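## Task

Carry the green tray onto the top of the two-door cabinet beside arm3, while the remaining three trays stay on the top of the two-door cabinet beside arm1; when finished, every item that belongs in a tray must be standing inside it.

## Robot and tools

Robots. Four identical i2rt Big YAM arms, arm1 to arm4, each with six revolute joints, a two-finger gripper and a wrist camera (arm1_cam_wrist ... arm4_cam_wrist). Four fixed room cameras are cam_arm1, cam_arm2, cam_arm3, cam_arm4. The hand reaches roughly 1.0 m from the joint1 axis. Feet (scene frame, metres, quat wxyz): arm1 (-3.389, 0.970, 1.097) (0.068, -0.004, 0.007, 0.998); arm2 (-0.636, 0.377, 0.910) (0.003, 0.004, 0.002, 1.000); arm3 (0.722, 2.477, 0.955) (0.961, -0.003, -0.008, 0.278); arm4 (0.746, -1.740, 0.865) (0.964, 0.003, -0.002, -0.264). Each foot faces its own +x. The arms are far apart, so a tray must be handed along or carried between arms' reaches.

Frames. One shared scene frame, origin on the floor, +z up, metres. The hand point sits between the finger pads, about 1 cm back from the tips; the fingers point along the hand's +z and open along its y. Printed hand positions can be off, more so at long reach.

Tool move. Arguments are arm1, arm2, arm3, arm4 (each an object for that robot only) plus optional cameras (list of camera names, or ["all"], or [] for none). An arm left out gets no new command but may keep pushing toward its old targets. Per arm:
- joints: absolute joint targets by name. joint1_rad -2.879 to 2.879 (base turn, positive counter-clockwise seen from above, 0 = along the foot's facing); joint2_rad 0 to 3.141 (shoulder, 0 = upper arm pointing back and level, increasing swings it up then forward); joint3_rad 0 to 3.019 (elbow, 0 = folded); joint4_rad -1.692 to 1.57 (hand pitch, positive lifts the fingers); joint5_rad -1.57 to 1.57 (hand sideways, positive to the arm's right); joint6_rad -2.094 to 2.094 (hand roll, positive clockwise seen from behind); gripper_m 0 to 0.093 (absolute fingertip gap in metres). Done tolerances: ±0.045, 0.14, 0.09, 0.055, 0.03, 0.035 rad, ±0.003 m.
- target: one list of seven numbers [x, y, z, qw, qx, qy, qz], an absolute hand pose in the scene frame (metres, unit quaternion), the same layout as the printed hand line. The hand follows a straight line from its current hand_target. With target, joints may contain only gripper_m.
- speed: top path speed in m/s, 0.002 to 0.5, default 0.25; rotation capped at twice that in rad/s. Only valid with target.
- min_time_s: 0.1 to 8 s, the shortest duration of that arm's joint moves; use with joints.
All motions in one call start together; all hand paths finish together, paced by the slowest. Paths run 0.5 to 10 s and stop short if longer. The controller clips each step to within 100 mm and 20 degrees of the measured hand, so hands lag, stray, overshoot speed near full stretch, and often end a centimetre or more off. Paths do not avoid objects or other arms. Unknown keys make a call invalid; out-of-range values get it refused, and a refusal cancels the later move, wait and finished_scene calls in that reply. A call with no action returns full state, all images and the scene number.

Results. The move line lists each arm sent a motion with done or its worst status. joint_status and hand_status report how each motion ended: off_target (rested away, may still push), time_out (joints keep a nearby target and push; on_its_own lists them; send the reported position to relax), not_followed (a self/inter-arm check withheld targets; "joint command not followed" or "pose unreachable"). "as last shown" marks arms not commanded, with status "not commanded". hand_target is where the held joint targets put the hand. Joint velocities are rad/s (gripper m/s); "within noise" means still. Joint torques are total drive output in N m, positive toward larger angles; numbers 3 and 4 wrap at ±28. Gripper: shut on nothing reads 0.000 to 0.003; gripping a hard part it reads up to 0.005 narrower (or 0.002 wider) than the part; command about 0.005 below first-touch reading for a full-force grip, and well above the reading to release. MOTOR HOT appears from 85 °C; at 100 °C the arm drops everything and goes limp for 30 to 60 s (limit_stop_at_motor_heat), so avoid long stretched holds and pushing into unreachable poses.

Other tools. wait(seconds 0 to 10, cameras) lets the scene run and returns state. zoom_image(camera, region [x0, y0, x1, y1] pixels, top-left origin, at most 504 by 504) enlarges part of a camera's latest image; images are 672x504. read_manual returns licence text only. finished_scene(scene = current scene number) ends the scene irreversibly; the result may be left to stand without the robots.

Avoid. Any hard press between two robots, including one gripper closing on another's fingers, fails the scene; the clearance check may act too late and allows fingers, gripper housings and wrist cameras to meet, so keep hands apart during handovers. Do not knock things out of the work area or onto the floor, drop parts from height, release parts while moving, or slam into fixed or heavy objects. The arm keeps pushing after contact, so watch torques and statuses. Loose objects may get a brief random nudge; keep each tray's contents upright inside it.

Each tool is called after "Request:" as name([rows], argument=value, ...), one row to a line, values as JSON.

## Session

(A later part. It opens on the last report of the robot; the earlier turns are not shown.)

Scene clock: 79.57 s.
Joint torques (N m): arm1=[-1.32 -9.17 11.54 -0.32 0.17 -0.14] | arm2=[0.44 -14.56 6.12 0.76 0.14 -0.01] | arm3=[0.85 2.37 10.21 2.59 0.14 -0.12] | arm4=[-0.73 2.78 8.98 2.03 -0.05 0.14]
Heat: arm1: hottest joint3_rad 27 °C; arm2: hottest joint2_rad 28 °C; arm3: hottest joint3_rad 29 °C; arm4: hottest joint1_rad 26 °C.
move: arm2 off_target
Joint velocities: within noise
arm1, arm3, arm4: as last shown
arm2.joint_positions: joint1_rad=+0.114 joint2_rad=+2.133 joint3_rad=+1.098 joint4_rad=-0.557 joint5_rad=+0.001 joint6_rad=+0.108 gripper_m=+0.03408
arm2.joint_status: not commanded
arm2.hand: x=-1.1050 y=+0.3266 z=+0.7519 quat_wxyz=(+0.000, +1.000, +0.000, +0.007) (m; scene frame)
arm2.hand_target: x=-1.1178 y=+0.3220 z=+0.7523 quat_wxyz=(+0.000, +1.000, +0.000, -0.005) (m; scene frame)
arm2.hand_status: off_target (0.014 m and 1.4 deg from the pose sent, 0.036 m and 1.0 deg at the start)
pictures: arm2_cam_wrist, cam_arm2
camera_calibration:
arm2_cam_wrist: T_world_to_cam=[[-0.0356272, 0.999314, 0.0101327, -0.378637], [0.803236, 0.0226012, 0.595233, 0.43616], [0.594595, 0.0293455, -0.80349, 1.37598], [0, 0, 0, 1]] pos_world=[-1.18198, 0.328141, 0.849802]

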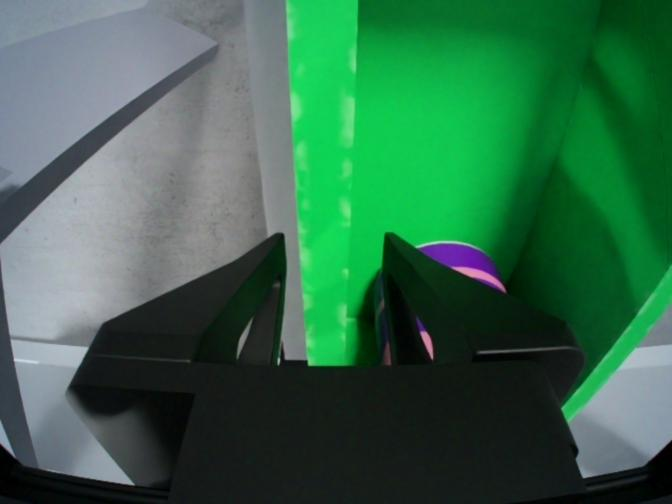

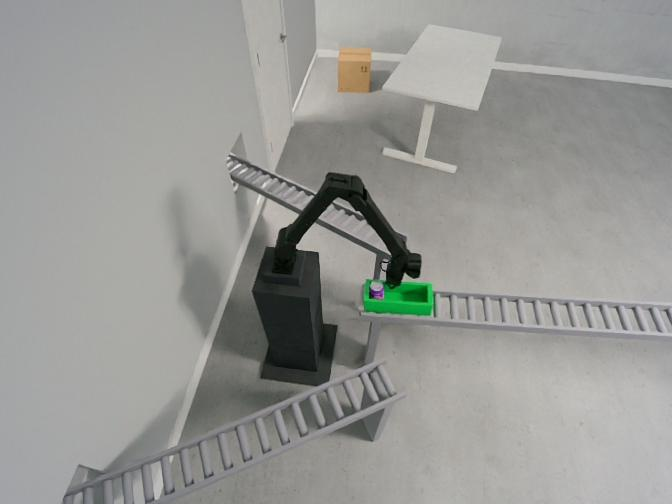

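Request:
move(arm2={"target":[-1.121,0.322,0.742,0,1,0,-0.005],"speed":0.08})

Request:
move(arm2={"joints":{"gripper_m":0.003}})

Request:
move(arm2={"target":[-1.121,0.322,0.82,0,0.9998,0,-0.02],"speed":0.07}, cameras=["arm2_cam_wrist","cam_arm2"])

Request:
zoom_image(camera="cam_arm2", region=[340, 220, 500, 340])

Scene clock: 81.03 s.
Joint torques (N m): arm1=[-1.32 -9.11 11.52 -0.31 0.17 -0.14] | arm2=[0.32 -14.39 6.79 0.75 0.14 -0.02] | arm3=[0.85 2.32 10.19 2.58 0.13 -0.12] | arm4=[-0.73 2.78 8.96 2.03 -0.05 0.14]
Heat: arm1: hottest joint3_rad 27 °C; arm2: hottest joint2_rad 28 °C; arm3: hottest joint3_rad 29 °C; arm4: hottest joint1_rad 26 °C.
move: arm2 off_target
Joint velocities: within noise
arm1, arm3, arm4: as last shown
arm2.joint_positions: joint1_rad=+0.114 joint2_rad=+2.157 joint3_rad=+1.098 joint4_rad=-0.543 joint5_rad=+0.001 joint6_rad=+0.108 gripper_m=+0.03408
arm2.joint_status: not commanded
arm2.hand: x=-1.1017 y=+0.3269 z=+0.7414 quat_wxyz=(+0.000, +1.000, +0.000, +0.011) (m; scene frame)
arm2.hand_target: x=-1.1204 y=+0.3220 z=+0.7426 quat_wxyz=(+0.000, +1.000, +0.000, -0.005) (m; scene frame)
arm2.hand_status: off_target (0.020 m and 1.9 deg from the pose sent, 0.019 m and 1.4 deg at the start)
pictures: none

Scene clock: 81.63 s.
Joint torques (N m): arm1=[-1.32 -9.11 11.52 -0.32 0.17 -0.14] | arm2=[0.21 -14.39 6.78 0.68 0.08 -0.08] | arm3=[0.73 2.26 10.18 2.54 0.14 -0.12] | arm4=[-0.73 2.78 8.96 2.03 -0.04 0.13]
Heat: arm1: hottest joint3_rad 27 °C; arm2: hottest joint2_rad 28 °C; arm3: hottest joint3_rad 29 °C; arm4: hottest joint1_rad 26 °C.
move: arm2 off_target
Joint velocities: within noise
arm1, arm3, arm4: as last shown
arm2.joint_positions: joint1_rad=+0.116 joint2_rad=+2.157 joint3_rad=+1.099 joint4_rad=-0.542 joint5_rad=+0.003 joint6_rad=+0.113 gripper_m=+0.01201
arm2.joint_status: gripper_m off_target (ended at +0.01205, target +0.00300)
arm2.hand: x=-1.1022 y=+0.3261 z=+0.7414 quat_wxyz=(-0.001, +1.000, -0.001, +0.010) (m; scene frame)
arm2.hand_target: x=-1.1204 y=+0.3221 z=+0.7426 quat_wxyz=(+0.000, +1.000, +0.000, -0.005) (m; scene frame)
arm2.hand_status: not commanded
pictures: none

Scene clock: 83.50 s.
Joint torques (N m): arm1=[-1.32 -9.11 11.52 -0.32 0.17 -0.14] | arm2=[0.26 -18.49 5.49 -0.03 0.28 -0.07] | arm3=[1.03 2.2 10.19 2.5 0.14 -0.12] | arm4=[-0.73 2.78 8.96 2.03 -0.05 0.14]
Heat: arm1: hottest joint3_rad 27 °C; arm2: hottest joint2_rad 28 °C; arm3: hottest joint3_rad 29 °C; arm4: hottest joint1_rad 26 °C.
move: arm2 off_target
Joint velocities: within noise
arm1, arm3, arm4: as last shown
arm2.joint_positions: joint1_rad=+0.116 joint2_rad=+2.038 joint3_rad=+1.099 joint4_rad=-0.641 joint5_rad=+0.000 joint6_rad=+0.113 gripper_m=+0.01201
arm2.joint_status: not commanded
arm2.hand: x=-1.1097 y=+0.3250 z=+0.7954 quat_wxyz=(+0.001, +1.000, -0.001, +0.001) (m; scene frame)
arm2.hand_target: x=-1.1207 y=+0.3220 z=+0.8193 quat_wxyz=(+0.000, +1.000, +0.000, -0.020) (m; scene frame)
arm2.hand_status: off_target (0.027 m and 2.4 deg from the pose sent, 0.081 m and 3.5 deg at the start)
pictures: arm2_cam_wrist, cam_arm2
camera_calibration:
arm2_cam_wrist: T_world_to_cam=[[-0.0324544, 0.999436, 0.00856851, -0.372892], [0.810187, 0.0212868, 0.585785, 0.429719], [0.585273, 0.0259534, -0.810421, 1.41015], [0, 0, 0, 1]] pos_world=[-1.18558, 0.326937, 0.894287]

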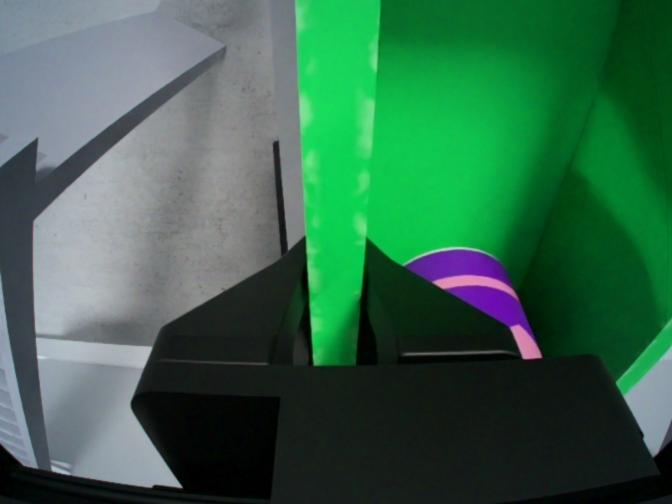

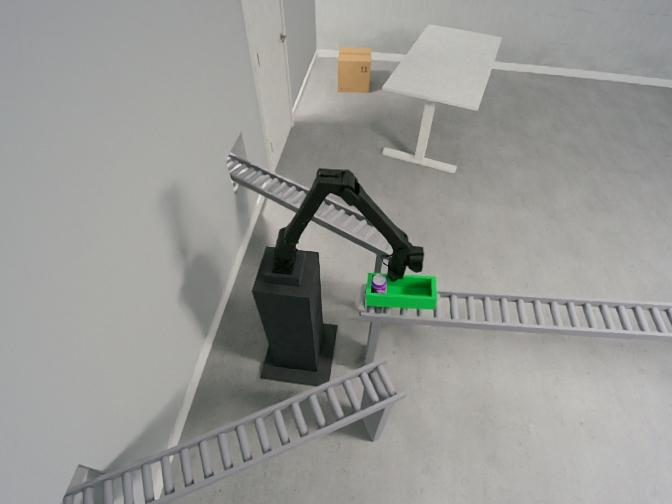

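Scaled by 3.150 from the camera's 672x504 image, which has a finer 960x720 frame.

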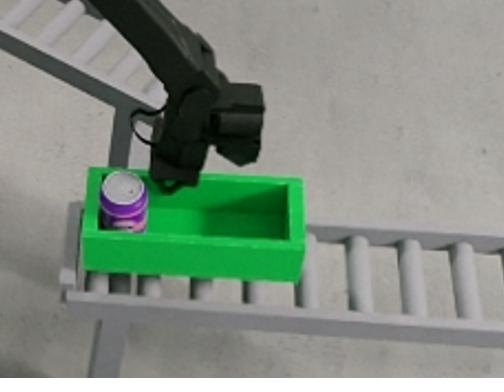

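Request:
move(arm2={"target":[-1.12,0.335,0.95,0,0.9996,0,-0.028],"speed":0.12})

Request:
move(arm2={"target":[-1.06,0.62,0.95,-0.02,0.99,0.14,-0.025],"speed":0.15})

Request:
move(arm2={"target":[-0.91,0.82,0.90,-0.03,0.9645,0.263,-0.012],"speed":0.15}, cameras=["arm2_cam_wrist","cam_arm2"])

Request:
zoom_image(camera="cam_arm2", region=[280, 290, 440, 440])

Scene clock: 86.00 s.
Joint torques (N m): arm1=[-1.32 -9.11 11.54 -0.32 0.17 -0.14] | arm2=[-0.79 -16.44 11.26 -0.13 0.33 -0.16] | arm3=[0.73 2.26 10.13 2.55 0.13 -0.13] | arm4=[-0.73 2.78 8.96 2.03 -0.05 0.14]
Heat: arm1: hottest joint3_rad 27 °C; arm2: hottest joint2_rad 28 °C; arm3: hottest joint3_rad 29 °C; arm4: hottest joint1_rad 26 °C.
move: arm2 off_target
Joint velocities: within noise
arm1, arm3, arm4: as last shown
arm2.joint_positions: joint1_rad=+0.105 joint2_rad=+1.781 joint3_rad=+1.095 joint4_rad=-0.931 joint5_rad=+0.000 joint6_rad=+0.098 gripper_m=+0.01201
arm2.joint_status: not commanded
arm2.hand: x=-1.0848 y=+0.3332 z=+0.9107 quat_wxyz=(-0.001, +1.000, +0.000, +0.019) (m; scene frame)
arm2.hand_target: x=-1.1174 y=+0.3353 z=+0.9505 quat_wxyz=(+0.000, +1.000, +0.000, -0.028) (m; scene frame)
arm2.hand_status: off_target (0.053 m and 5.4 deg from the pose sent, 0.155 m and 3.3 deg at the start)
pictures: none

Scene clock: 88.87 s.
Joint torques (N m): arm1=[-1.32 -9.17 11.52 -0.32 0.17 -0.14] | arm2=[-0.21 -14.45 12.12 0.14 0.16 -0.16] | arm3=[0.97 2.26 10.11 2.56 0.14 -0.13] | arm4=[-0.73 2.78 8.96 2.03 -0.04 0.14]
Heat: arm1: hottest joint3_rad 27 °C; arm2: hottest joint2_rad 28 °C; arm3: hottest joint3_rad 30 °C; arm4: hottest joint1_rad 26 °C.
move: arm2 off_target
Joint velocities: within noise
arm1.joint_positions: joint1_rad=+1.658 joint2_rad=+1.474 joint3_rad=+1.267 joint4_rad=-1.394 joint5_rad=+0.006 joint6_rad=+1.512 gripper_m=+0.04493
arm1.joint_status: not commanded
arm1.hand: x=-3.4120 y=+0.5545 z=+1.2908 quat_wxyz=(-0.007, +1.000, +0.005, +0.002) (m; scene frame)
arm1.hand_target: x=-3.4199 y=+0.5502 z=+1.2999 quat_wxyz=(+0.000, +1.000, +0.000, +0.000) (m; scene frame)
arm1.hand_status: not commanded
arm2.joint_positions: joint1_rad=-0.509 joint2_rad=+1.753 joint3_rad=+1.085 joint4_rad=-0.933 joint5_rad=+0.003 joint6_rad=-0.789 gripper_m=+0.01201
arm2.joint_status: not commanded
arm2.hand: x=-1.0262 y=+0.5993 z=+0.9182 quat_wxyz=(+0.009, +0.991, +0.137, +0.009) (m; scene frame)
arm2.hand_target: x=-1.0576 y=+0.6186 z=+0.9514 quat_wxyz=(-0.020, +0.990, +0.140, -0.025) (m; scene frame)
arm2.hand_status: off_target (0.051 m and 5.2 deg from the pose sent, 0.291 m and 16.9 deg at the start)
arm3.joint_positions: joint1_rad=+0.827 joint2_rad=+0.635 joint3_rad=+1.493 joint4_rad=-1.192 joint5_rad=+0.128 joint6_rad=+0.670 gripper_m=+0.09396
arm3.joint_status: not commanded
arm3.hand: x=+0.7771 y=+2.7101 z=+1.5737 quat_wxyz=(-0.349, +0.256, -0.771, -0.466) (m; scene frame)
arm3.hand_target: x=+0.7762 y=+2.7061 z=+1.5860 quat_wxyz=(-0.354, +0.253, -0.764, -0.477) (m; scene frame)
arm3.hand_status: not commanded
arm4.joint_positions: joint1_rad=-0.546 joint2_rad=+0.615 joint3_rad=+1.544 joint4_rad=-1.256 joint5_rad=-0.261 joint6_rad=-0.380 gripper_m=+0.09396
arm4.joint_status: not commanded
arm4.hand: x=+0.8806 y=-1.9065 z=+1.4980 quat_wxyz=(-0.502, -0.207, -0.782, +0.305) (m; scene frame)
arm4.hand_target: x=+0.8787 y=-1.9029 z=+1.5072 quat_wxyz=(-0.508, -0.204, -0.776, +0.312) (m; scene frame)
arm4.hand_status: not commanded
pictures: none

Scene clock: 91.50 s.
Joint torques (N m): arm1=[-1.32 -9.11 11.52 -0.32 0.17 -0.14] | arm2=[-0.26 -15.85 11.75 0.68 -0.03 -0.18] | arm3=[0.97 2.32 10.18 2.55 0.12 -0.11] | arm4=[-0.73 2.78 8.96 2.03 -0.05 0.14]
Heat: arm1: hottest joint3_rad 27 °C; arm2: hottest joint2_rad 28 °C; arm3: hottest joint3_rad 30 °C; arm4: hottest joint1_rad 26 °C.
move: arm2 off_target
Joint velocities: within noise
arm1, arm3, arm4: as last shown
arm2.joint_positions: joint1_rad=-1.008 joint2_rad=+1.892 joint3_rad=+1.135 joint4_rad=-0.864 joint5_rad=+0.002 joint6_rad=-1.539 gripper_m=+0.01201
arm2.joint_status: not commanded
arm2.hand: x=-0.8845 y=+0.7776 z=+0.8689 quat_wxyz=(+0.024, +0.965, +0.260, +0.004) (m; scene frame)
arm2.hand_target: x=-0.9082 y=+0.8170 z=+0.9027 quat_wxyz=(-0.030, +0.964, +0.263, -0.012) (m; scene frame)
arm2.hand_status: off_target (0.058 m and 6.5 deg from the pose sent, 0.250 m and 15.6 deg at the start)
pictures: arm2_cam_wrist, cam_arm2
camera_calibration:
arm2_cam_wrist: T_world_to_cam=[[-0.531717, 0.846097, -0.0373588, -1.10108], [0.678653, 0.452049, 0.578862, -0.250767], [0.506662, 0.282437, -0.814569, 1.06077], [0, 0, 0, 1]] pos_world=[-0.952734, 0.745382, 0.968096]

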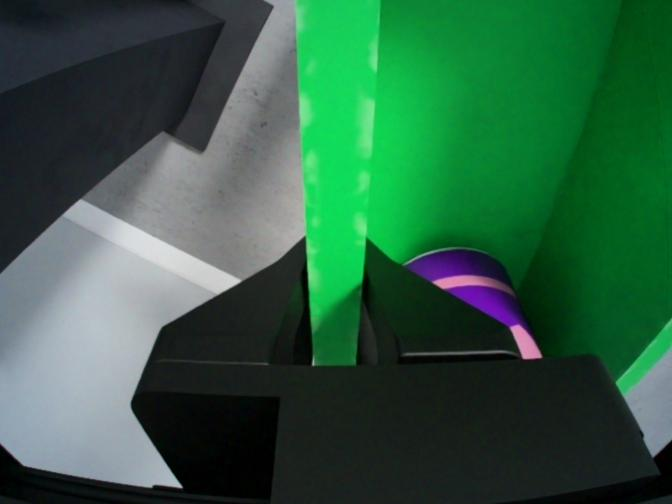

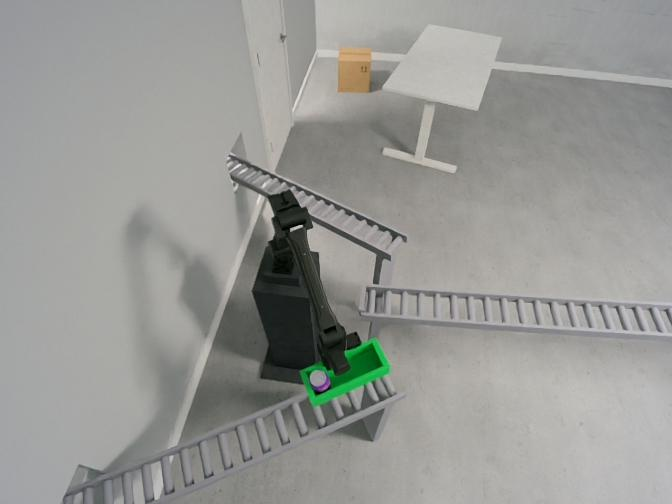

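Scaled by 3.150 from the camera's 672x504 image, which has a finer 960x720 frame.

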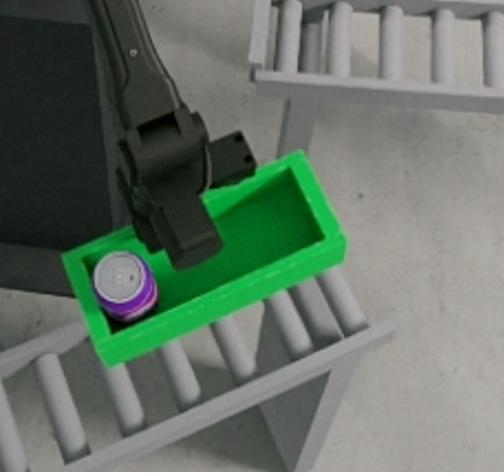

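Request:
move(arm2={"target":[-0.912,0.832,0.80,-0.05,0.9635,0.263,-0.02],"speed":0.12}, cameras=["arm2_cam_wrist","cam_arm2"])

Request:
zoom_image(camera="cam_arm2", region=[280, 290, 440, 440])

Scene clock: 93.57 s.
Joint torques (N m): arm1=[-1.32 -9.11 11.52 -0.32 0.17 -0.14] | arm2=[-0.73 -17.55 8.25 1.05 -0.04 -0.19] | arm3=[0.91 2.37 10.15 2.54 0.13 -0.12] | arm4=[-0.73 2.78 8.96 2.03 -0.05 0.14]
Heat: arm1: hottest joint3_rad 27 °C; arm2: hottest joint2_rad 28 °C; arm3: hottest joint3_rad 30 °C; arm4: hottest joint1_rad 26 °C.
move: arm2 off_target
Joint velocities: within noise
arm1, arm3, arm4: as last shown
arm2.joint_positions: joint1_rad=-1.013 joint2_rad=+2.093 joint3_rad=+1.135 joint4_rad=-0.603 joint5_rad=-0.002 joint6_rad=-1.551 gripper_m=+0.01201
arm2.joint_status: not commanded
arm2.hand: x=-0.8946 y=+0.7959 z=+0.7751 quat_wxyz=(-0.004, +0.965, +0.263, -0.007) (m; scene frame)
arm2.hand_target: x=-0.9110 y=+0.8305 z=+0.8017 quat_wxyz=(-0.050, +0.963, +0.263, -0.020) (m; scene frame)
arm2.hand_status: off_target (0.047 m and 5.5 deg from the pose sent, 0.092 m and 8.9 deg at the start)
pictures: arm2_cam_wrist, cam_arm2
camera_calibration:
arm2_cam_wrist: T_world_to_cam=[[-0.536982, 0.843282, 0.0229207, -1.17466], [0.696731, 0.428015, 0.575646, -0.159963], [0.475622, 0.325081, -0.817377, 0.924779], [0, 0, 0, 1]] pos_world=[-0.959163, 0.758404, 0.874899]

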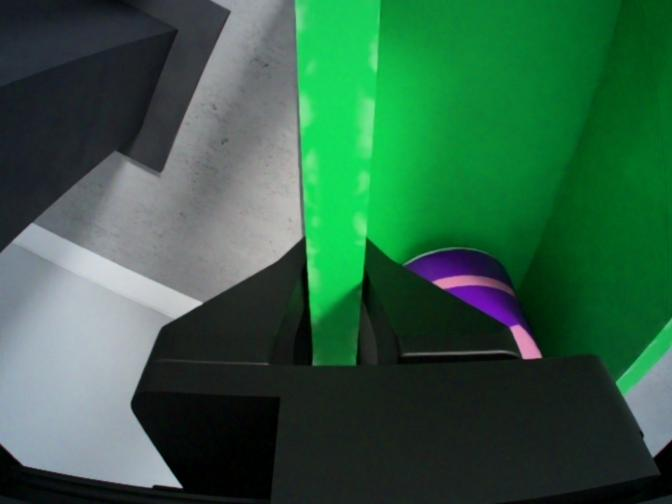

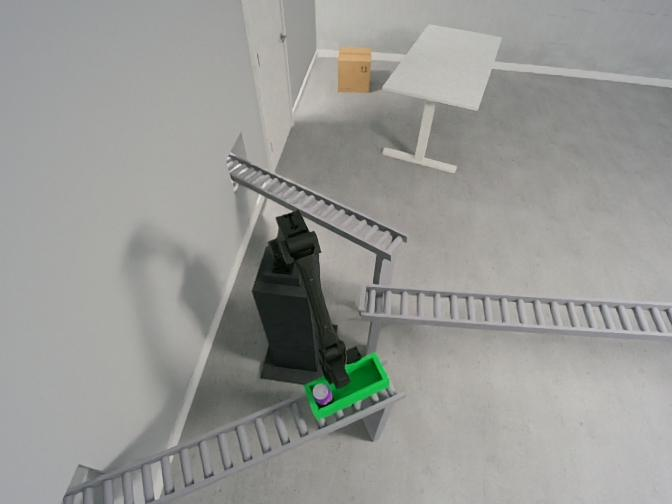

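Scaled by 3.150 from the camera's 672x504 image, which has a finer 960x720 frame.

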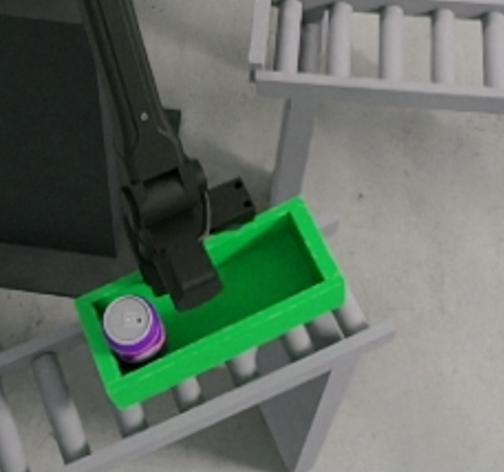

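Request:
move(arm2={"target":[-0.921,0.849,0.785,-0.05,0.9635,0.263,-0.02],"speed":0.1}, cameras=["arm2_cam_wrist","cam_arm2"])

Request:
zoom_image(camera="cam_arm2", region=[280, 290, 440, 440])

Scene clock: 95.30 s.
Joint torques (N m): arm1=[-1.32 -9.11 11.52 -0.31 0.17 -0.14] | arm2=[-0.79 -17.67 9.62 0.94 -0.04 -0.2] | arm3=[0.91 2.43 10.17 2.54 0.13 -0.12] | arm4=[-0.73 2.84 8.96 2.04 -0.05 0.14]
Heat: arm1: hottest joint3_rad 27 °C; arm2: hottest joint2_rad 28 °C; arm3: hottest joint3_rad 30 °C; arm4: hottest joint1_rad 26 °C.
move: arm2 off_target
Joint velocities: within noise
arm1, arm3, arm4: as last shown
arm2.joint_positions: joint1_rad=-1.015 joint2_rad=+2.146 joint3_rad=+1.177 joint4_rad=-0.603 joint5_rad=-0.003 joint6_rad=-1.553 gripper_m=+0.01201
arm2.joint_status: not commanded
arm2.hand: x=-0.8984 y=+0.8035 z=+0.7588 quat_wxyz=(+0.002, +0.965, +0.263, -0.005) (m; scene frame)
arm2.hand_target: x=-0.9194 y=+0.8466 z=+0.7878 quat_wxyz=(-0.050, +0.963, +0.263, -0.020) (m; scene frame)
arm2.hand_status: off_target (0.057 m and 6.2 deg from the pose sent, 0.060 m and 5.5 deg at the start)
pictures: arm2_cam_wrist, cam_arm2
camera_calibration:
arm2_cam_wrist: T_world_to_cam=[[-0.537502, 0.843194, 0.010717, -1.17393], [0.693014, 0.434456, 0.575309, -0.159456], [0.480441, 0.316657, -0.817866, 0.922228], [0, 0, 0, 1]] pos_world=[-0.963561, 0.7671, 0.858577]

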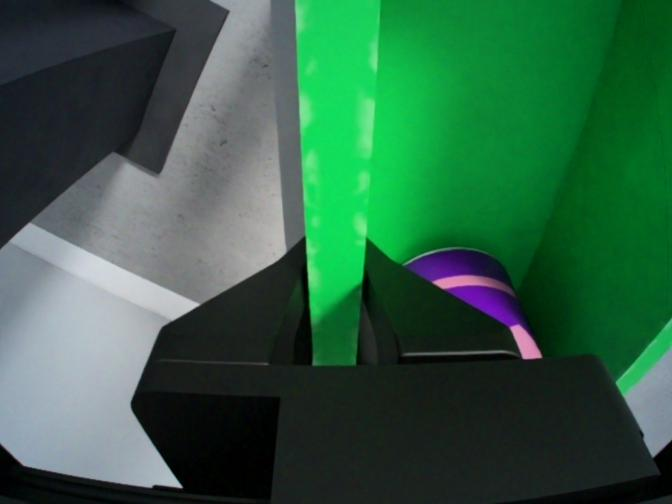

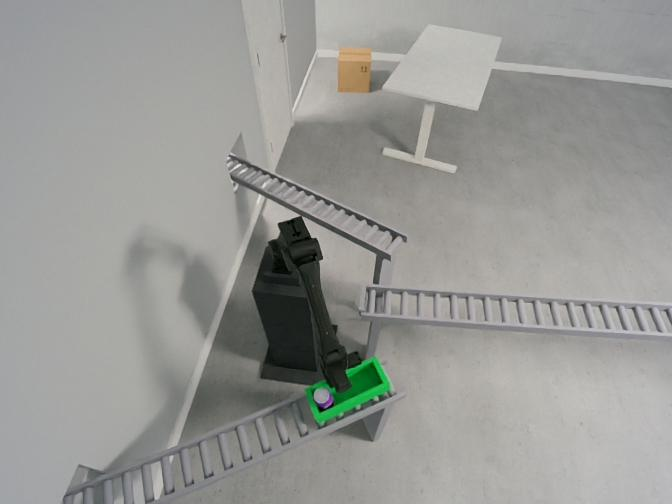

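Scaled by 3.150 from the camera's 672x504 image, which has a finer 960x720 frame.

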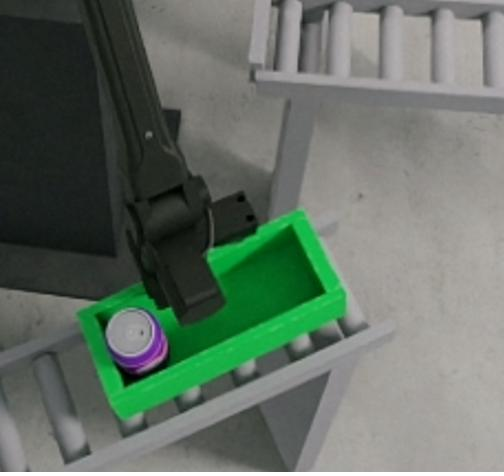

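Request:
move(arm2={"target":[-0.923,0.852,0.757,-0.05,0.9635,0.263,-0.02],"speed":0.08}, cameras=["arm2_cam_wrist","cam_arm2"])

Request:
zoom_image(camera="cam_arm2", region=[280, 290, 440, 440])

Scene clock: 96.83 s.
Joint torques (N m): arm1=[-1.32 -9.17 11.52 -0.32 0.17 -0.14] | arm2=[-0.73 -18.26 8.95 0.99 -0.04 -0.18] | arm3=[0.91 2.2 10.14 2.55 0.14 -0.12] | arm4=[-0.73 2.78 8.98 2.03 -0.05 0.13]
Heat: arm1: hottest joint3_rad 27 °C; arm2: hottest joint2_rad 28 °C; arm3: hottest joint3_rad 30 °C; arm4: hottest joint1_rad 26 °C.
move: arm2 off_target
Joint velocities: within noise
arm1, arm3, arm4: as last shown
arm2.joint_positions: joint1_rad=-1.016 joint2_rad=+2.214 joint3_rad=+1.198 joint4_rad=-0.557 joint5_rad=-0.003 joint6_rad=-1.554 gripper_m=+0.01201
arm2.joint_status: not commanded
arm2.hand: x=-0.9002 y=+0.8067 z=+0.7308 quat_wxyz=(+0.002, +0.965, +0.263, -0.005) (m; scene frame)
arm2.hand_target: x=-0.9216 y=+0.8498 z=+0.7597 quat_wxyz=(-0.050, +0.963, +0.263, -0.020) (m; scene frame)
arm2.hand_status: off_target (0.057 m and 6.2 deg from the pose sent, 0.054 m and 6.2 deg at the start)
pictures: arm2_cam_wrist, cam_arm2
camera_calibration:
arm2_cam_wrist: T_world_to_cam=[[-0.537548, 0.843169, 0.0104066, -1.17707], [0.692906, 0.43465, 0.575291, -0.143787], [0.480545, 0.316457, -0.817882, 0.899527], [0, 0, 0, 1]] pos_world=[-0.965361, 0.7703, 0.830676]

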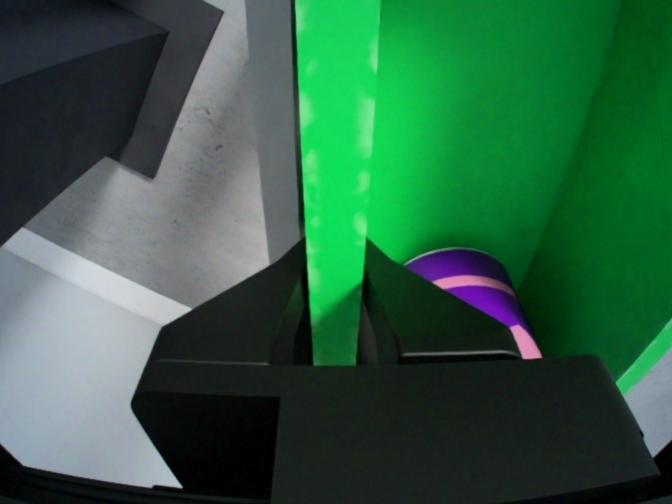

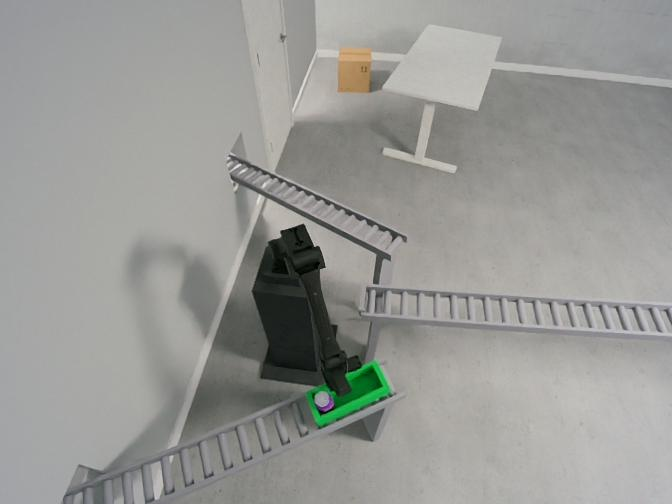

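Scaled by 3.150 from the camera's 672x504 image, which has a finer 960x720 frame.

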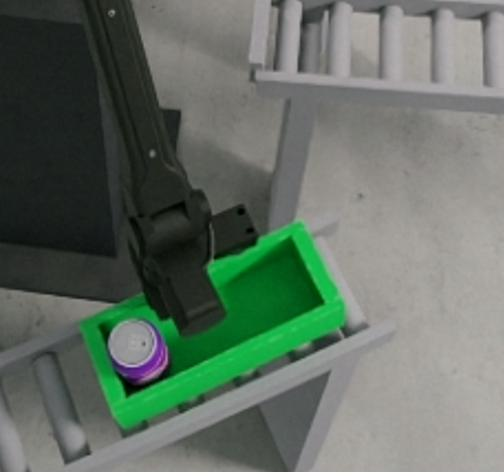

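Request:
move(arm2={"target":[-0.923,0.852,0.737,-0.05,0.9635,0.263,-0.02],"speed":0.06})

Request:
move(arm2={"target":[-0.921,0.847,0.715,-0.045,0.9635,0.263,-0.018],"speed":0.06}, cameras=["arm2_cam_wrist","cam_arm2"])

Request:
zoom_image(camera="cam_arm2", region=[280, 290, 440, 440])

Scene clock: 99.63 s.
Joint torques (N m): arm1=[-1.32 -9.11 11.54 -0.32 0.17 -0.14] | arm2=[-0.44 -16.38 8.72 1.35 -0.28 -0.19] | arm3=[0.85 2.32 10.18 2.55 0.13 -0.12] | arm4=[-0.73 2.78 8.96 2.03 -0.05 0.14]
Heat: arm1: hottest joint3_rad 27 °C; arm2: hottest joint2_rad 28 °C; arm3: hottest joint3_rad 30 °C; arm4: hottest joint1_rad 26 °C.
move: arm2 off_target
Joint velocities: within noise
arm1, arm3, arm4: as last shown
arm2.joint_positions: joint1_rad=-1.020 joint2_rad=+2.230 joint3_rad=+1.210 joint4_rad=-0.531 joint5_rad=+0.004 joint6_rad=-1.554 gripper_m=+0.01201
arm2.joint_status: not commanded
arm2.hand: x=-0.9019 y=+0.8155 z=+0.7255 quat_wxyz=(-0.010, +0.965, +0.261, -0.005) (m; scene frame)
arm2.hand_target: x=-0.9218 y=+0.8504 z=+0.7394 quat_wxyz=(-0.050, +0.963, +0.263, -0.020) (m; scene frame)
arm2.hand_status: off_target (0.044 m and 4.9 deg from the pose sent, 0.051 m and 6.2 deg at the start)
pictures: none

Scene clock: 100.60 s.
Joint torques (N m): arm1=[-1.32 -9.17 11.52 -0.32 0.17 -0.14] | arm2=[-0.32 -14.04 8.54 2.03 -0.31 -0.17] | arm3=[0.73 2.32 10.13 2.55 0.12 -0.12] | arm4=[-0.73 2.84 8.96 2.03 -0.05 0.14]
Heat: arm1: hottest joint3_rad 27 °C; arm2: hottest joint2_rad 28 °C; arm3: hottest joint3_rad 30 °C; arm4: hottest joint1_rad 26 °C.
move: arm2 off_target
Joint velocities: within noise
arm1, arm3, arm4: as last shown
arm2.joint_positions: joint1_rad=-1.020 joint2_rad=+2.241 joint3_rad=+1.213 joint4_rad=-0.518 joint5_rad=+0.006 joint6_rad=-1.554 gripper_m=+0.01201
arm2.joint_status: not commanded
arm2.hand: x=-0.9024 y=+0.8169 z=+0.7207 quat_wxyz=(-0.013, +0.965, +0.261, -0.005) (m; scene frame)
arm2.hand_target: x=-0.9200 y=+0.8454 z=+0.7173 quat_wxyz=(-0.045, +0.964, +0.263, -0.018) (m; scene frame)
arm2.hand_status: off_target (0.036 m and 4.0 deg from the pose sent, 0.038 m and 4.3 deg at the start)
pictures: arm2_cam_wrist, cam_arm2
camera_calibration:
arm2_cam_wrist: T_world_to_cam=[[-0.533797, 0.844776, 0.0376117, -1.20421], [0.69863, 0.415518, 0.582462, -0.125203], [0.476421, 0.337193, -0.811987, 0.864197], [0, 0, 0, 1]] pos_world=[-0.967055, 0.777911, 0.819935]

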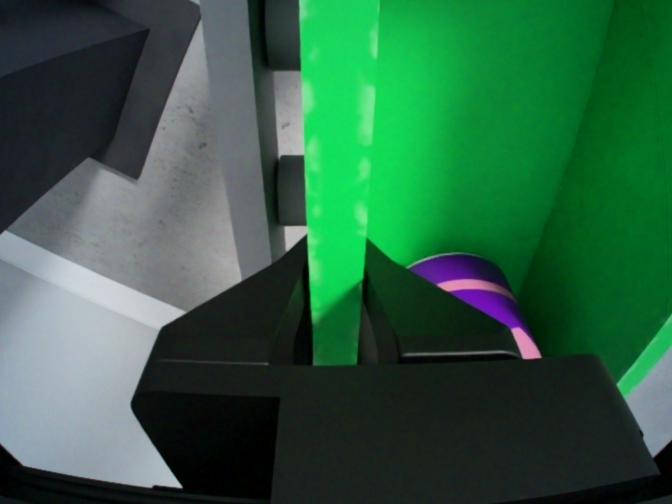

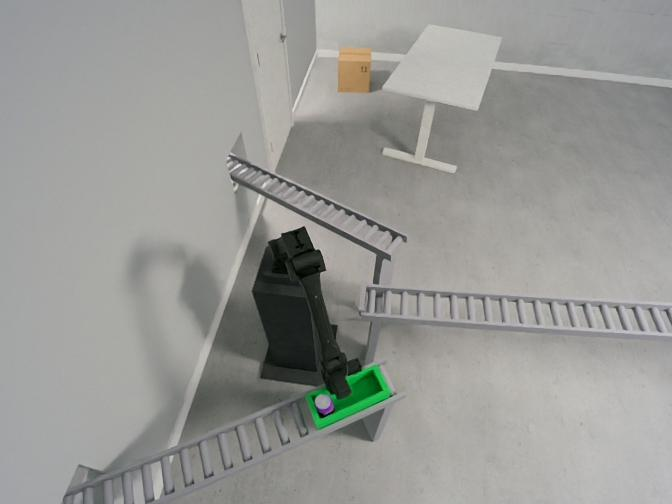

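Scaled by 3.150 from the camera's 672x504 image, which has a finer 960x720 frame.

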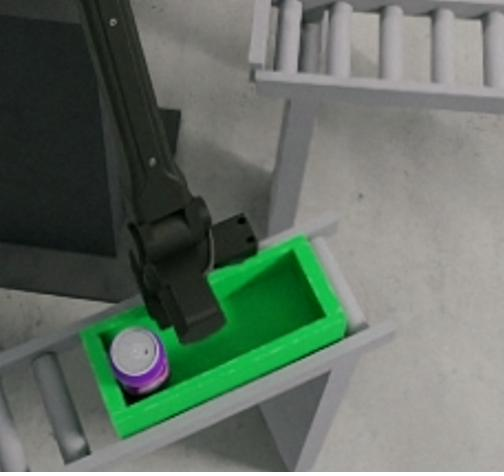

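Request:
move(arm2={"target":[-0.918,0.838,0.765,-0.05,0.9635,0.263,-0.02],"speed":0.08})

Request:
move(arm2={"target":[-0.916,0.836,0.735,-0.045,0.9635,0.263,-0.018],"speed":0.06}, cameras=["arm2_cam_wrist","cam_arm2"])

Request:
zoom_image(camera="cam_arm2", region=[280, 290, 440, 440])

Scene clock: 102.30 s.
Joint torques (N m): arm1=[-1.32 -9.11 11.54 -0.32 0.17 -0.14] | arm2=[0.03 -20.89 5.22 0.43 -0.02 -0.12] | arm3=[0.85 2.32 10.13 2.58 0.13 -0.13] | arm4=[-0.73 2.84 8.98 2.03 -0.05 0.14]
Heat: arm1: hottest joint3_rad 27 °C; arm2: hottest joint2_rad 29 °C; arm3: hottest joint3_rad 30 °C; arm4: hottest joint1_rad 26 °C.
move: arm2 off_target
Joint velocities: within noise
arm1, arm3, arm4: as last shown
arm2.joint_positions: joint1_rad=-1.020 joint2_rad=+2.219 joint3_rad=+1.207 joint4_rad=-0.526 joint5_rad=-0.004 joint6_rad=-1.554 gripper_m=+0.01201
arm2.joint_status: not commanded
arm2.hand: x=-0.9047 y=+0.8175 z=+0.7304 quat_wxyz=(-0.015, +0.965, +0.261, -0.010) (m; scene frame)
arm2.hand_target: x=-0.9177 y=+0.8374 z=+0.7644 quat_wxyz=(-0.050, +0.963, +0.263, -0.020) (m; scene frame)
arm2.hand_status: off_target (0.042 m and 4.1 deg from the pose sent, 0.051 m and 4.7 deg at the start)
pictures: none

Scene clock: 103.33 s.
Joint torques (N m): arm1=[-1.32 -9.17 11.54 -0.32 0.17 -0.14] | arm2=[-0.03 -17.67 5.81 1.18 -0.19 -0.12] | arm3=[0.91 2.26 10.19 2.56 0.12 -0.13] | arm4=[-0.73 2.78 8.98 2.03 -0.05 0.14]
Heat: arm1: hottest joint3_rad 27 °C; arm2: hottest joint2_rad 29 °C; arm3: hottest joint3_rad 30 °C; arm4: hottest joint1_rad 26 °C.
move: arm2 off_target
Joint velocities: within noise
arm1.joint_positions: joint1_rad=+1.658 joint2_rad=+1.474 joint3_rad=+1.267 joint4_rad=-1.394 joint5_rad=+0.006 joint6_rad=+1.512 gripper_m=+0.04493
arm1.joint_status: not commanded
arm1.hand: x=-3.4120 y=+0.5545 z=+1.2908 quat_wxyz=(-0.007, +1.000, +0.005, +0.002) (m; scene frame)
arm1.hand_target: x=-3.4199 y=+0.5502 z=+1.2999 quat_wxyz=(+0.000, +1.000, +0.000, +0.000) (m; scene frame)
arm1.hand_status: not commanded
arm2.joint_positions: joint1_rad=-1.020 joint2_rad=+2.235 joint3_rad=+1.207 joint4_rad=-0.504 joint5_rad=+0.002 joint6_rad=-1.555 gripper_m=+0.01201
arm2.joint_status: not commanded
arm2.hand: x=-0.9039 y=+0.8181 z=+0.7225 quat_wxyz=(-0.018, +0.965, +0.262, -0.008) (m; scene frame)
arm2.hand_target: x=-0.9158 y=+0.8356 z=+0.7355 quat_wxyz=(-0.045, +0.964, +0.263, -0.018) (m; scene frame)
arm2.hand_status: off_target (0.025 m and 3.3 deg from the pose sent, 0.022 m and 3.5 deg at the start)
arm3.joint_positions: joint1_rad=+0.827 joint2_rad=+0.635 joint3_rad=+1.493 joint4_rad=-1.192 joint5_rad=+0.128 joint6_rad=+0.670 gripper_m=+0.09396
arm3.joint_status: not commanded
arm3.hand: x=+0.7771 y=+2.7101 z=+1.5737 quat_wxyz=(-0.349, +0.256, -0.771, -0.466) (m; scene frame)
arm3.hand_target: x=+0.7762 y=+2.7061 z=+1.5860 quat_wxyz=(-0.354, +0.253, -0.764, -0.477) (m; scene frame)
arm3.hand_status: not commanded
arm4.joint_positions: joint1_rad=-0.546 joint2_rad=+0.615 joint3_rad=+1.544 joint4_rad=-1.256 joint5_rad=-0.261 joint6_rad=-0.380 gripper_m=+0.09396
arm4.joint_status: not commanded
arm4.hand: x=+0.8806 y=-1.9065 z=+1.4980 quat_wxyz=(-0.502, -0.207, -0.782, +0.305) (m; scene frame)
arm4.hand_target: x=+0.8787 y=-1.9029 z=+1.5072 quat_wxyz=(-0.508, -0.204, -0.776, +0.312) (m; scene frame)
arm4.hand_status: not commanded
pictures: arm2_cam_wrist, cam_arm2
camera_calibration:
arm2_cam_wrist: T_world_to_cam=[[-0.5344, 0.843691, 0.0510146, -1.21543], [0.704003, 0.410895, 0.579262, -0.114755], [0.467757, 0.345472, -0.813543, 0.852417], [0, 0, 0, 1]] pos_world=[-0.967461, 0.778114, 0.821956]

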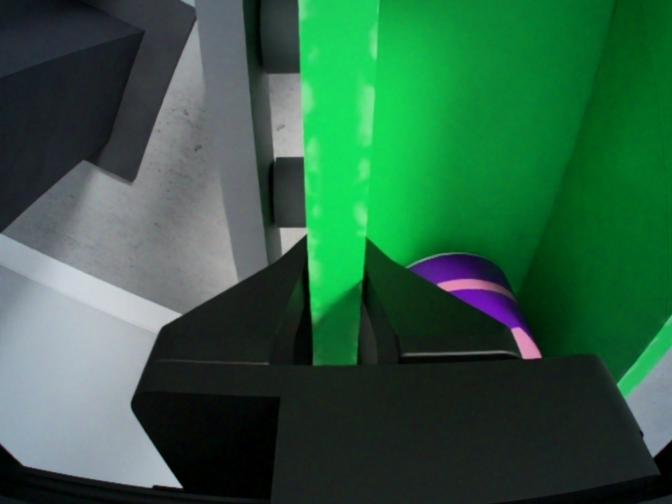

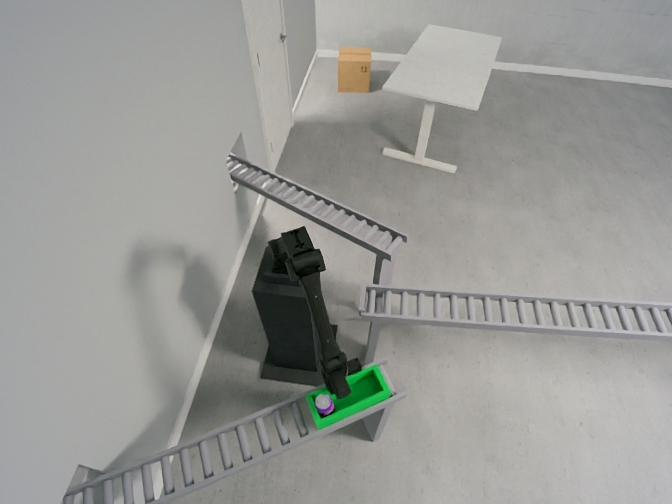

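Scaled by 3.150 from the camera's 672x504 image, which has a finer 960x720 frame.

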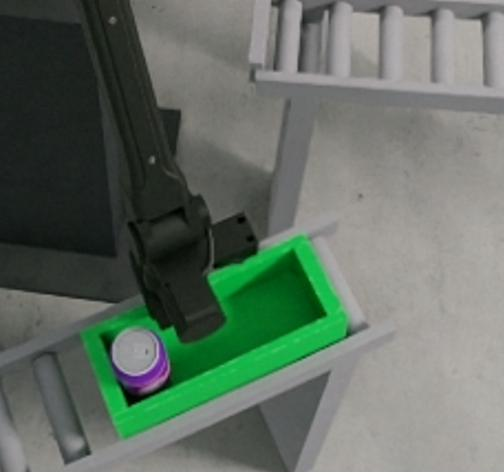

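Stiction. Lift more decisively and shift inward.

Request:
move(arm2={"target":[-0.910,0.820,0.80,-0.035,0.9638,0.263,-0.012],"speed":0.1})

Request:
move(arm2={"target":[-0.911,0.828,0.75,-0.035,0.9638,0.263,-0.012],"speed":0.08}, cameras=["arm2_cam_wrist"])

Scene clock: 105.13 s.
Joint torques (N m): arm1=[-1.38 -9.11 11.52 -0.31 0.17 -0.14] | arm2=[0.56 -19.37 5.74 0.39 0.11 -0.06] | arm3=[0.91 2.32 10.14 2.54 0.12 -0.12] | arm4=[-0.73 2.78 8.96 2.02 -0.05 0.14]
Heat: arm1: hottest joint3_rad 28 °C; arm2: hottest joint2_rad 29 °C; arm3: hottest joint3_rad 30 °C; arm4: hottest joint1_rad 26 °C.
move: arm2 off_target
Joint velocities: within noise
arm1, arm3, arm4: as last shown
arm2.joint_positions: joint1_rad=-1.018 joint2_rad=+2.113 joint3_rad=+1.165 joint4_rad=-0.612 joint5_rad=+0.000 joint6_rad=-1.552 gripper_m=+0.01201
arm2.joint_status: not commanded
arm2.hand: x=-0.8968 y=+0.8048 z=+0.7719 quat_wxyz=(-0.004, +0.965, +0.261, -0.006) (m; scene frame)
arm2.hand_target: x=-0.9096 y=+0.8194 z=+0.7995 quat_wxyz=(-0.035, +0.964, +0.263, -0.012) (m; scene frame)
arm2.hand_status: off_target (0.035 m and 3.6 deg from the pose sent, 0.078 m and 2.0 deg at the start)
pictures: none

Scene clock: 106.30 s.
Joint torques (N m): arm1=[-1.32 -9.11 11.52 -0.31 0.17 -0.14] | arm2=[0.03 -17.61 7.19 0.72 0.11 -0.16] | arm3=[0.91 2.14 10.13 2.52 0.13 -0.12] | arm4=[-0.73 2.78 8.96 2.03 -0.05 0.14]
Heat: arm1: hottest joint3_rad 28 °C; arm2: hottest joint2_rad 29 °C; arm3: hottest joint3_rad 30 °C; arm4: hottest joint3_rad 27 °C.
move: arm2 off_target
Joint velocities: within noise
arm1, arm3, arm4: as last shown
arm2.joint_positions: joint1_rad=-1.018 joint2_rad=+2.200 joint3_rad=+1.165 joint4_rad=-0.537 joint5_rad=+0.000 joint6_rad=-1.550 gripper_m=+0.01201
arm2.joint_status: not commanded
arm2.hand: x=-0.8938 y=+0.7994 z=+0.7310 quat_wxyz=(+0.001, +0.966, +0.260, -0.004) (m; scene frame)
arm2.hand_target: x=-0.9103 y=+0.8269 z=+0.7510 quat_wxyz=(-0.035, +0.964, +0.263, -0.012) (m; scene frame)
arm2.hand_status: off_target (0.038 m and 4.2 deg from the pose sent, 0.035 m and 3.6 deg at the start)
pictures: arm2_cam_wrist
camera_calibration:
arm2_cam_wrist: T_world_to_cam=[[-0.532059, 0.846625, 0.011804, -1.16629], [0.694825, 0.428609, 0.577506, -0.140159], [0.483872, 0.315469, -0.816301, 0.901471], [0, 0, 0, 1]] pos_world=[-0.959347, 0.763101, 0.830581]

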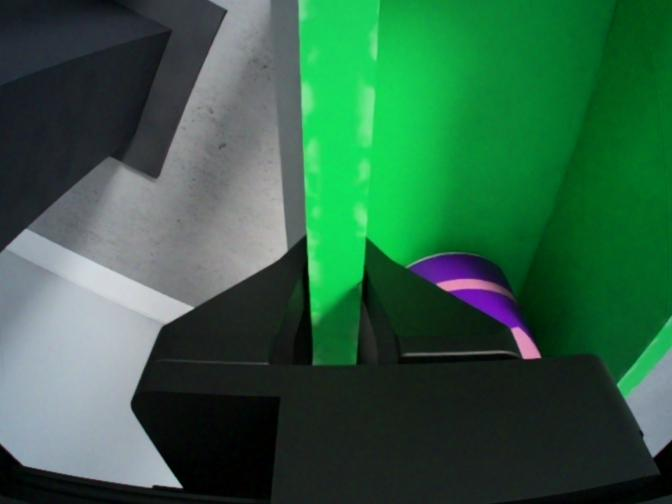

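Request:
move(arm2={"target":[-0.915,0.838,0.752,-0.038,0.9637,0.263,-0.012],"speed":0.06})

Request:
move(arm2={"target":[-0.915,0.837,0.732,-0.038,0.9637,0.263,-0.012],"speed":0.06}, cameras=["arm2_cam_wrist","cam_arm2"])

Request:
zoom_image(camera="cam_arm2", region=[280, 290, 440, 440])

Scene clock: 107.60 s.
Joint torques (N m): arm1=[-1.26 -9.17 11.52 -0.32 0.17 -0.14] | arm2=[-0.26 -17.55 8.73 0.35 0.17 -0.19] | arm3=[0.91 2.32 10.13 2.55 0.14 -0.11] | arm4=[-0.73 2.78 8.96 2.03 -0.05 0.14]
Heat: arm1: hottest joint3_rad 28 °C; arm2: hottest joint2_rad 29 °C; arm3: hottest joint3_rad 30 °C; arm4: hottest joint3_rad 27 °C.
move: arm2 off_target
Joint velocities: within noise
arm1, arm3, arm4: as last shown
arm2.joint_positions: joint1_rad=-1.018 joint2_rad=+2.205 joint3_rad=+1.171 joint4_rad=-0.540 joint5_rad=+0.000 joint6_rad=-1.550 gripper_m=+0.01201
arm2.joint_status: not commanded
arm2.hand: x=-0.8942 y=+0.8000 z=+0.7296 quat_wxyz=(+0.002, +0.966, +0.260, -0.004) (m; scene frame)
arm2.hand_target: x=-0.9139 y=+0.8363 z=+0.7538 quat_wxyz=(-0.038, +0.964, +0.263, -0.012) (m; scene frame)
arm2.hand_status: off_target (0.049 m and 4.7 deg from the pose sent, 0.049 m and 4.5 deg at the start)
pictures: none

Scene clock: 108.67 s.
Joint torques (N m): arm1=[-1.32 -9.11 11.54 -0.31 0.17 -0.14] | arm2=[-0.15 -16.15 8.1 0.95 -0.11 -0.18] | arm3=[0.97 2.32 10.13 2.55 0.13 -0.13] | arm4=[-0.73 2.78 8.96 2.03 -0.05 0.14]
Heat: arm1: hottest joint3_rad 28 °C; arm2: hottest joint2_rad 29 °C; arm3: hottest joint3_rad 30 °C; arm4: hottest joint3_rad 27 °C.
move: arm2 off_target
Joint velocities: within noise
arm1, arm3, arm4: as last shown
arm2.joint_positions: joint1_rad=-1.018 joint2_rad=+2.227 joint3_rad=+1.185 joint4_rad=-0.520 joint5_rad=+0.008 joint6_rad=-1.550 gripper_m=+0.01201
arm2.joint_status: not commanded
arm2.hand: x=-0.8965 y=+0.8064 z=+0.7220 quat_wxyz=(-0.005, +0.966, +0.260, -0.001) (m; scene frame)
arm2.hand_target: x=-0.9143 y=+0.8358 z=+0.7336 quat_wxyz=(-0.038, +0.964, +0.263, -0.012) (m; scene frame)
arm2.hand_status: off_target (0.037 m and 4.0 deg from the pose sent, 0.042 m and 4.7 deg at the start)
pictures: arm2_cam_wrist, cam_arm2
camera_calibration:
arm2_cam_wrist: T_world_to_cam=[[-0.531963, 0.846482, 0.0219871, -1.18066], [0.69385, 0.420865, 0.584333, -0.135721], [0.485374, 0.326099, -0.811216, 0.882309], [0, 0, 0, 1]] pos_world=[-0.962146, 0.768806, 0.821009]

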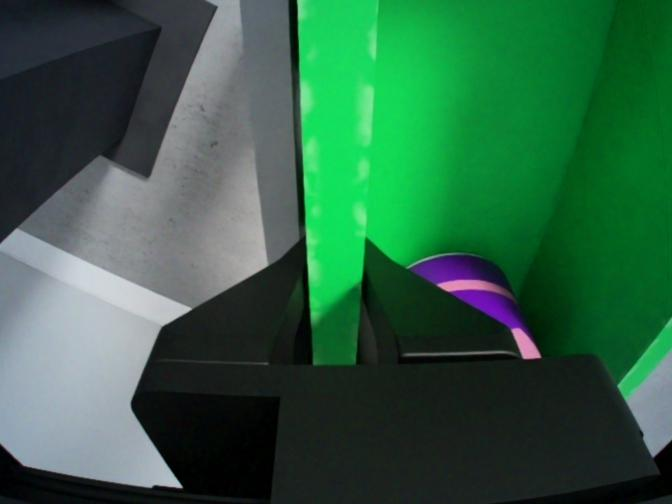

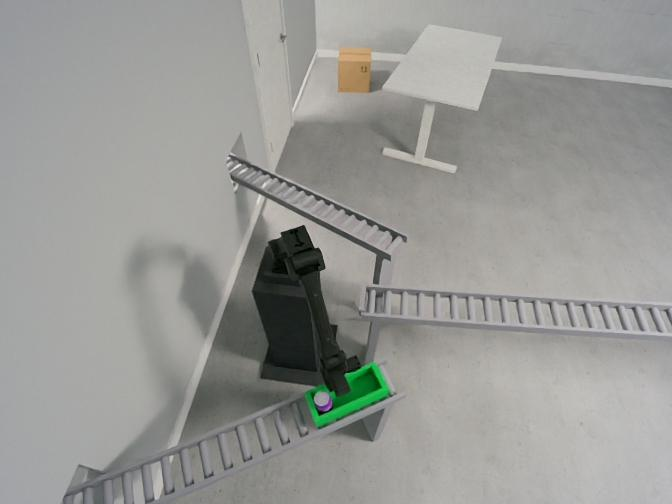

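Scaled by 3.150 from the camera's 672x504 image, which has a finer 960x720 frame.

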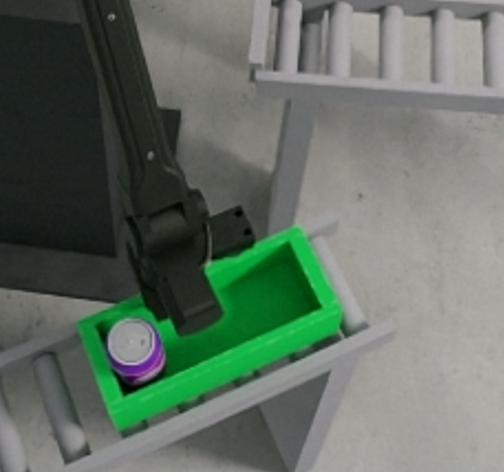

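Request:
move(arm2={"target":[-0.910,0.825,0.70,-0.03,0.964,0.263,-0.01],"speed":0.06}, cameras=["arm2_cam_wrist","cam_arm2"])

Request:
zoom_image(camera="cam_arm2", region=[280, 290, 440, 440])

Scene clock: 110.00 s.
Joint torques (N m): arm1=[-1.32 -9.11 11.52 -0.31 0.17 -0.14] | arm2=[0.09 -12.22 7.15 2.35 -0.14 -0.14] | arm3=[1.03 2.2 10.15 2.58 0.11 -0.11] | arm4=[-0.73 2.78 8.98 2.03 -0.05 0.14]
Heat: arm1: hottest joint3_rad 28 °C; arm2: hottest joint2_rad 29 °C; arm3: hottest joint3_rad 30 °C; arm4: hottest joint3_rad 27 °C.
move: arm2 off_target
Joint velocities: within noise
arm1, arm3, arm4: as last shown
arm2.joint_positions: joint1_rad=-1.018 joint2_rad=+2.231 joint3_rad=+1.185 joint4_rad=-0.502 joint5_rad=+0.009 joint6_rad=-1.550 gripper_m=+0.01201
arm2.joint_status: not commanded
arm2.hand: x=-0.8981 y=+0.8091 z=+0.7201 quat_wxyz=(-0.012, +0.966, +0.260, -0.003) (m; scene frame)
arm2.hand_target: x=-0.9092 y=+0.8236 z=+0.7016 quat_wxyz=(-0.030, +0.964, +0.263, -0.010) (m; scene frame)
arm2.hand_status: off_target (0.028 m and 2.2 deg from the pose sent, 0.032 m and 3.0 deg at the start)
pictures: arm2_cam_wrist, cam_arm2
camera_calibration:
arm2_cam_wrist: T_world_to_cam=[[-0.531657, 0.846205, 0.0357413, -1.19313], [0.697889, 0.413782, 0.584582, -0.125432], [0.479887, 0.335741, -0.810547, 0.867396], [0, 0, 0, 1]] pos_world=[-0.963048, 0.770311, 0.819035]

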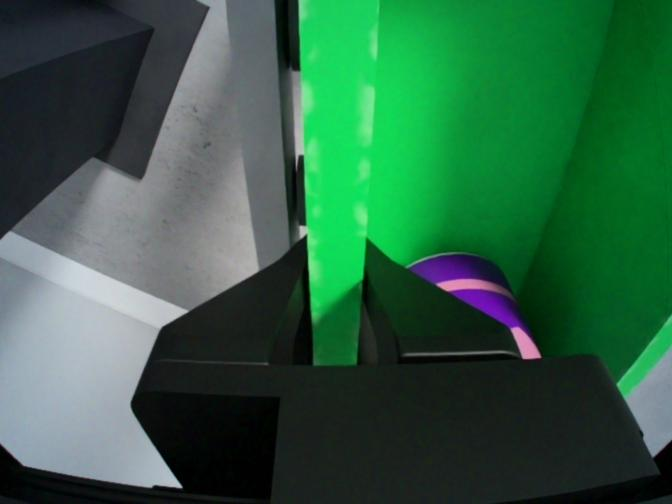

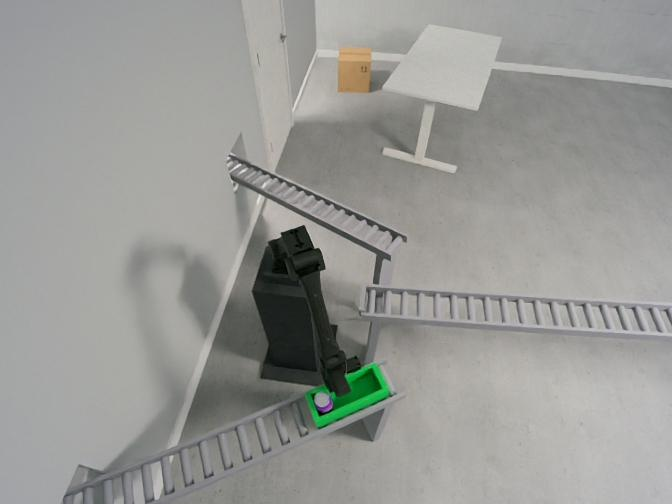

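Scaled by 3.150 from the camera's 672x504 image, which has a finer 960x720 frame.

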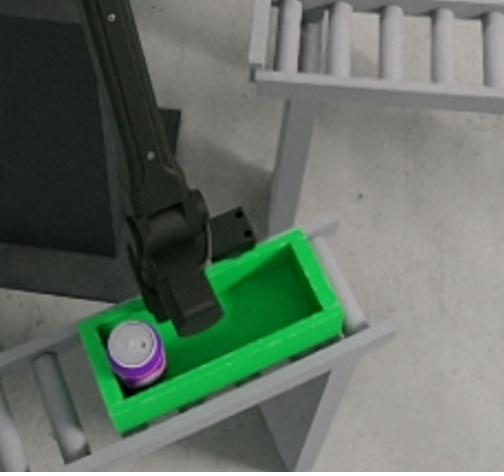

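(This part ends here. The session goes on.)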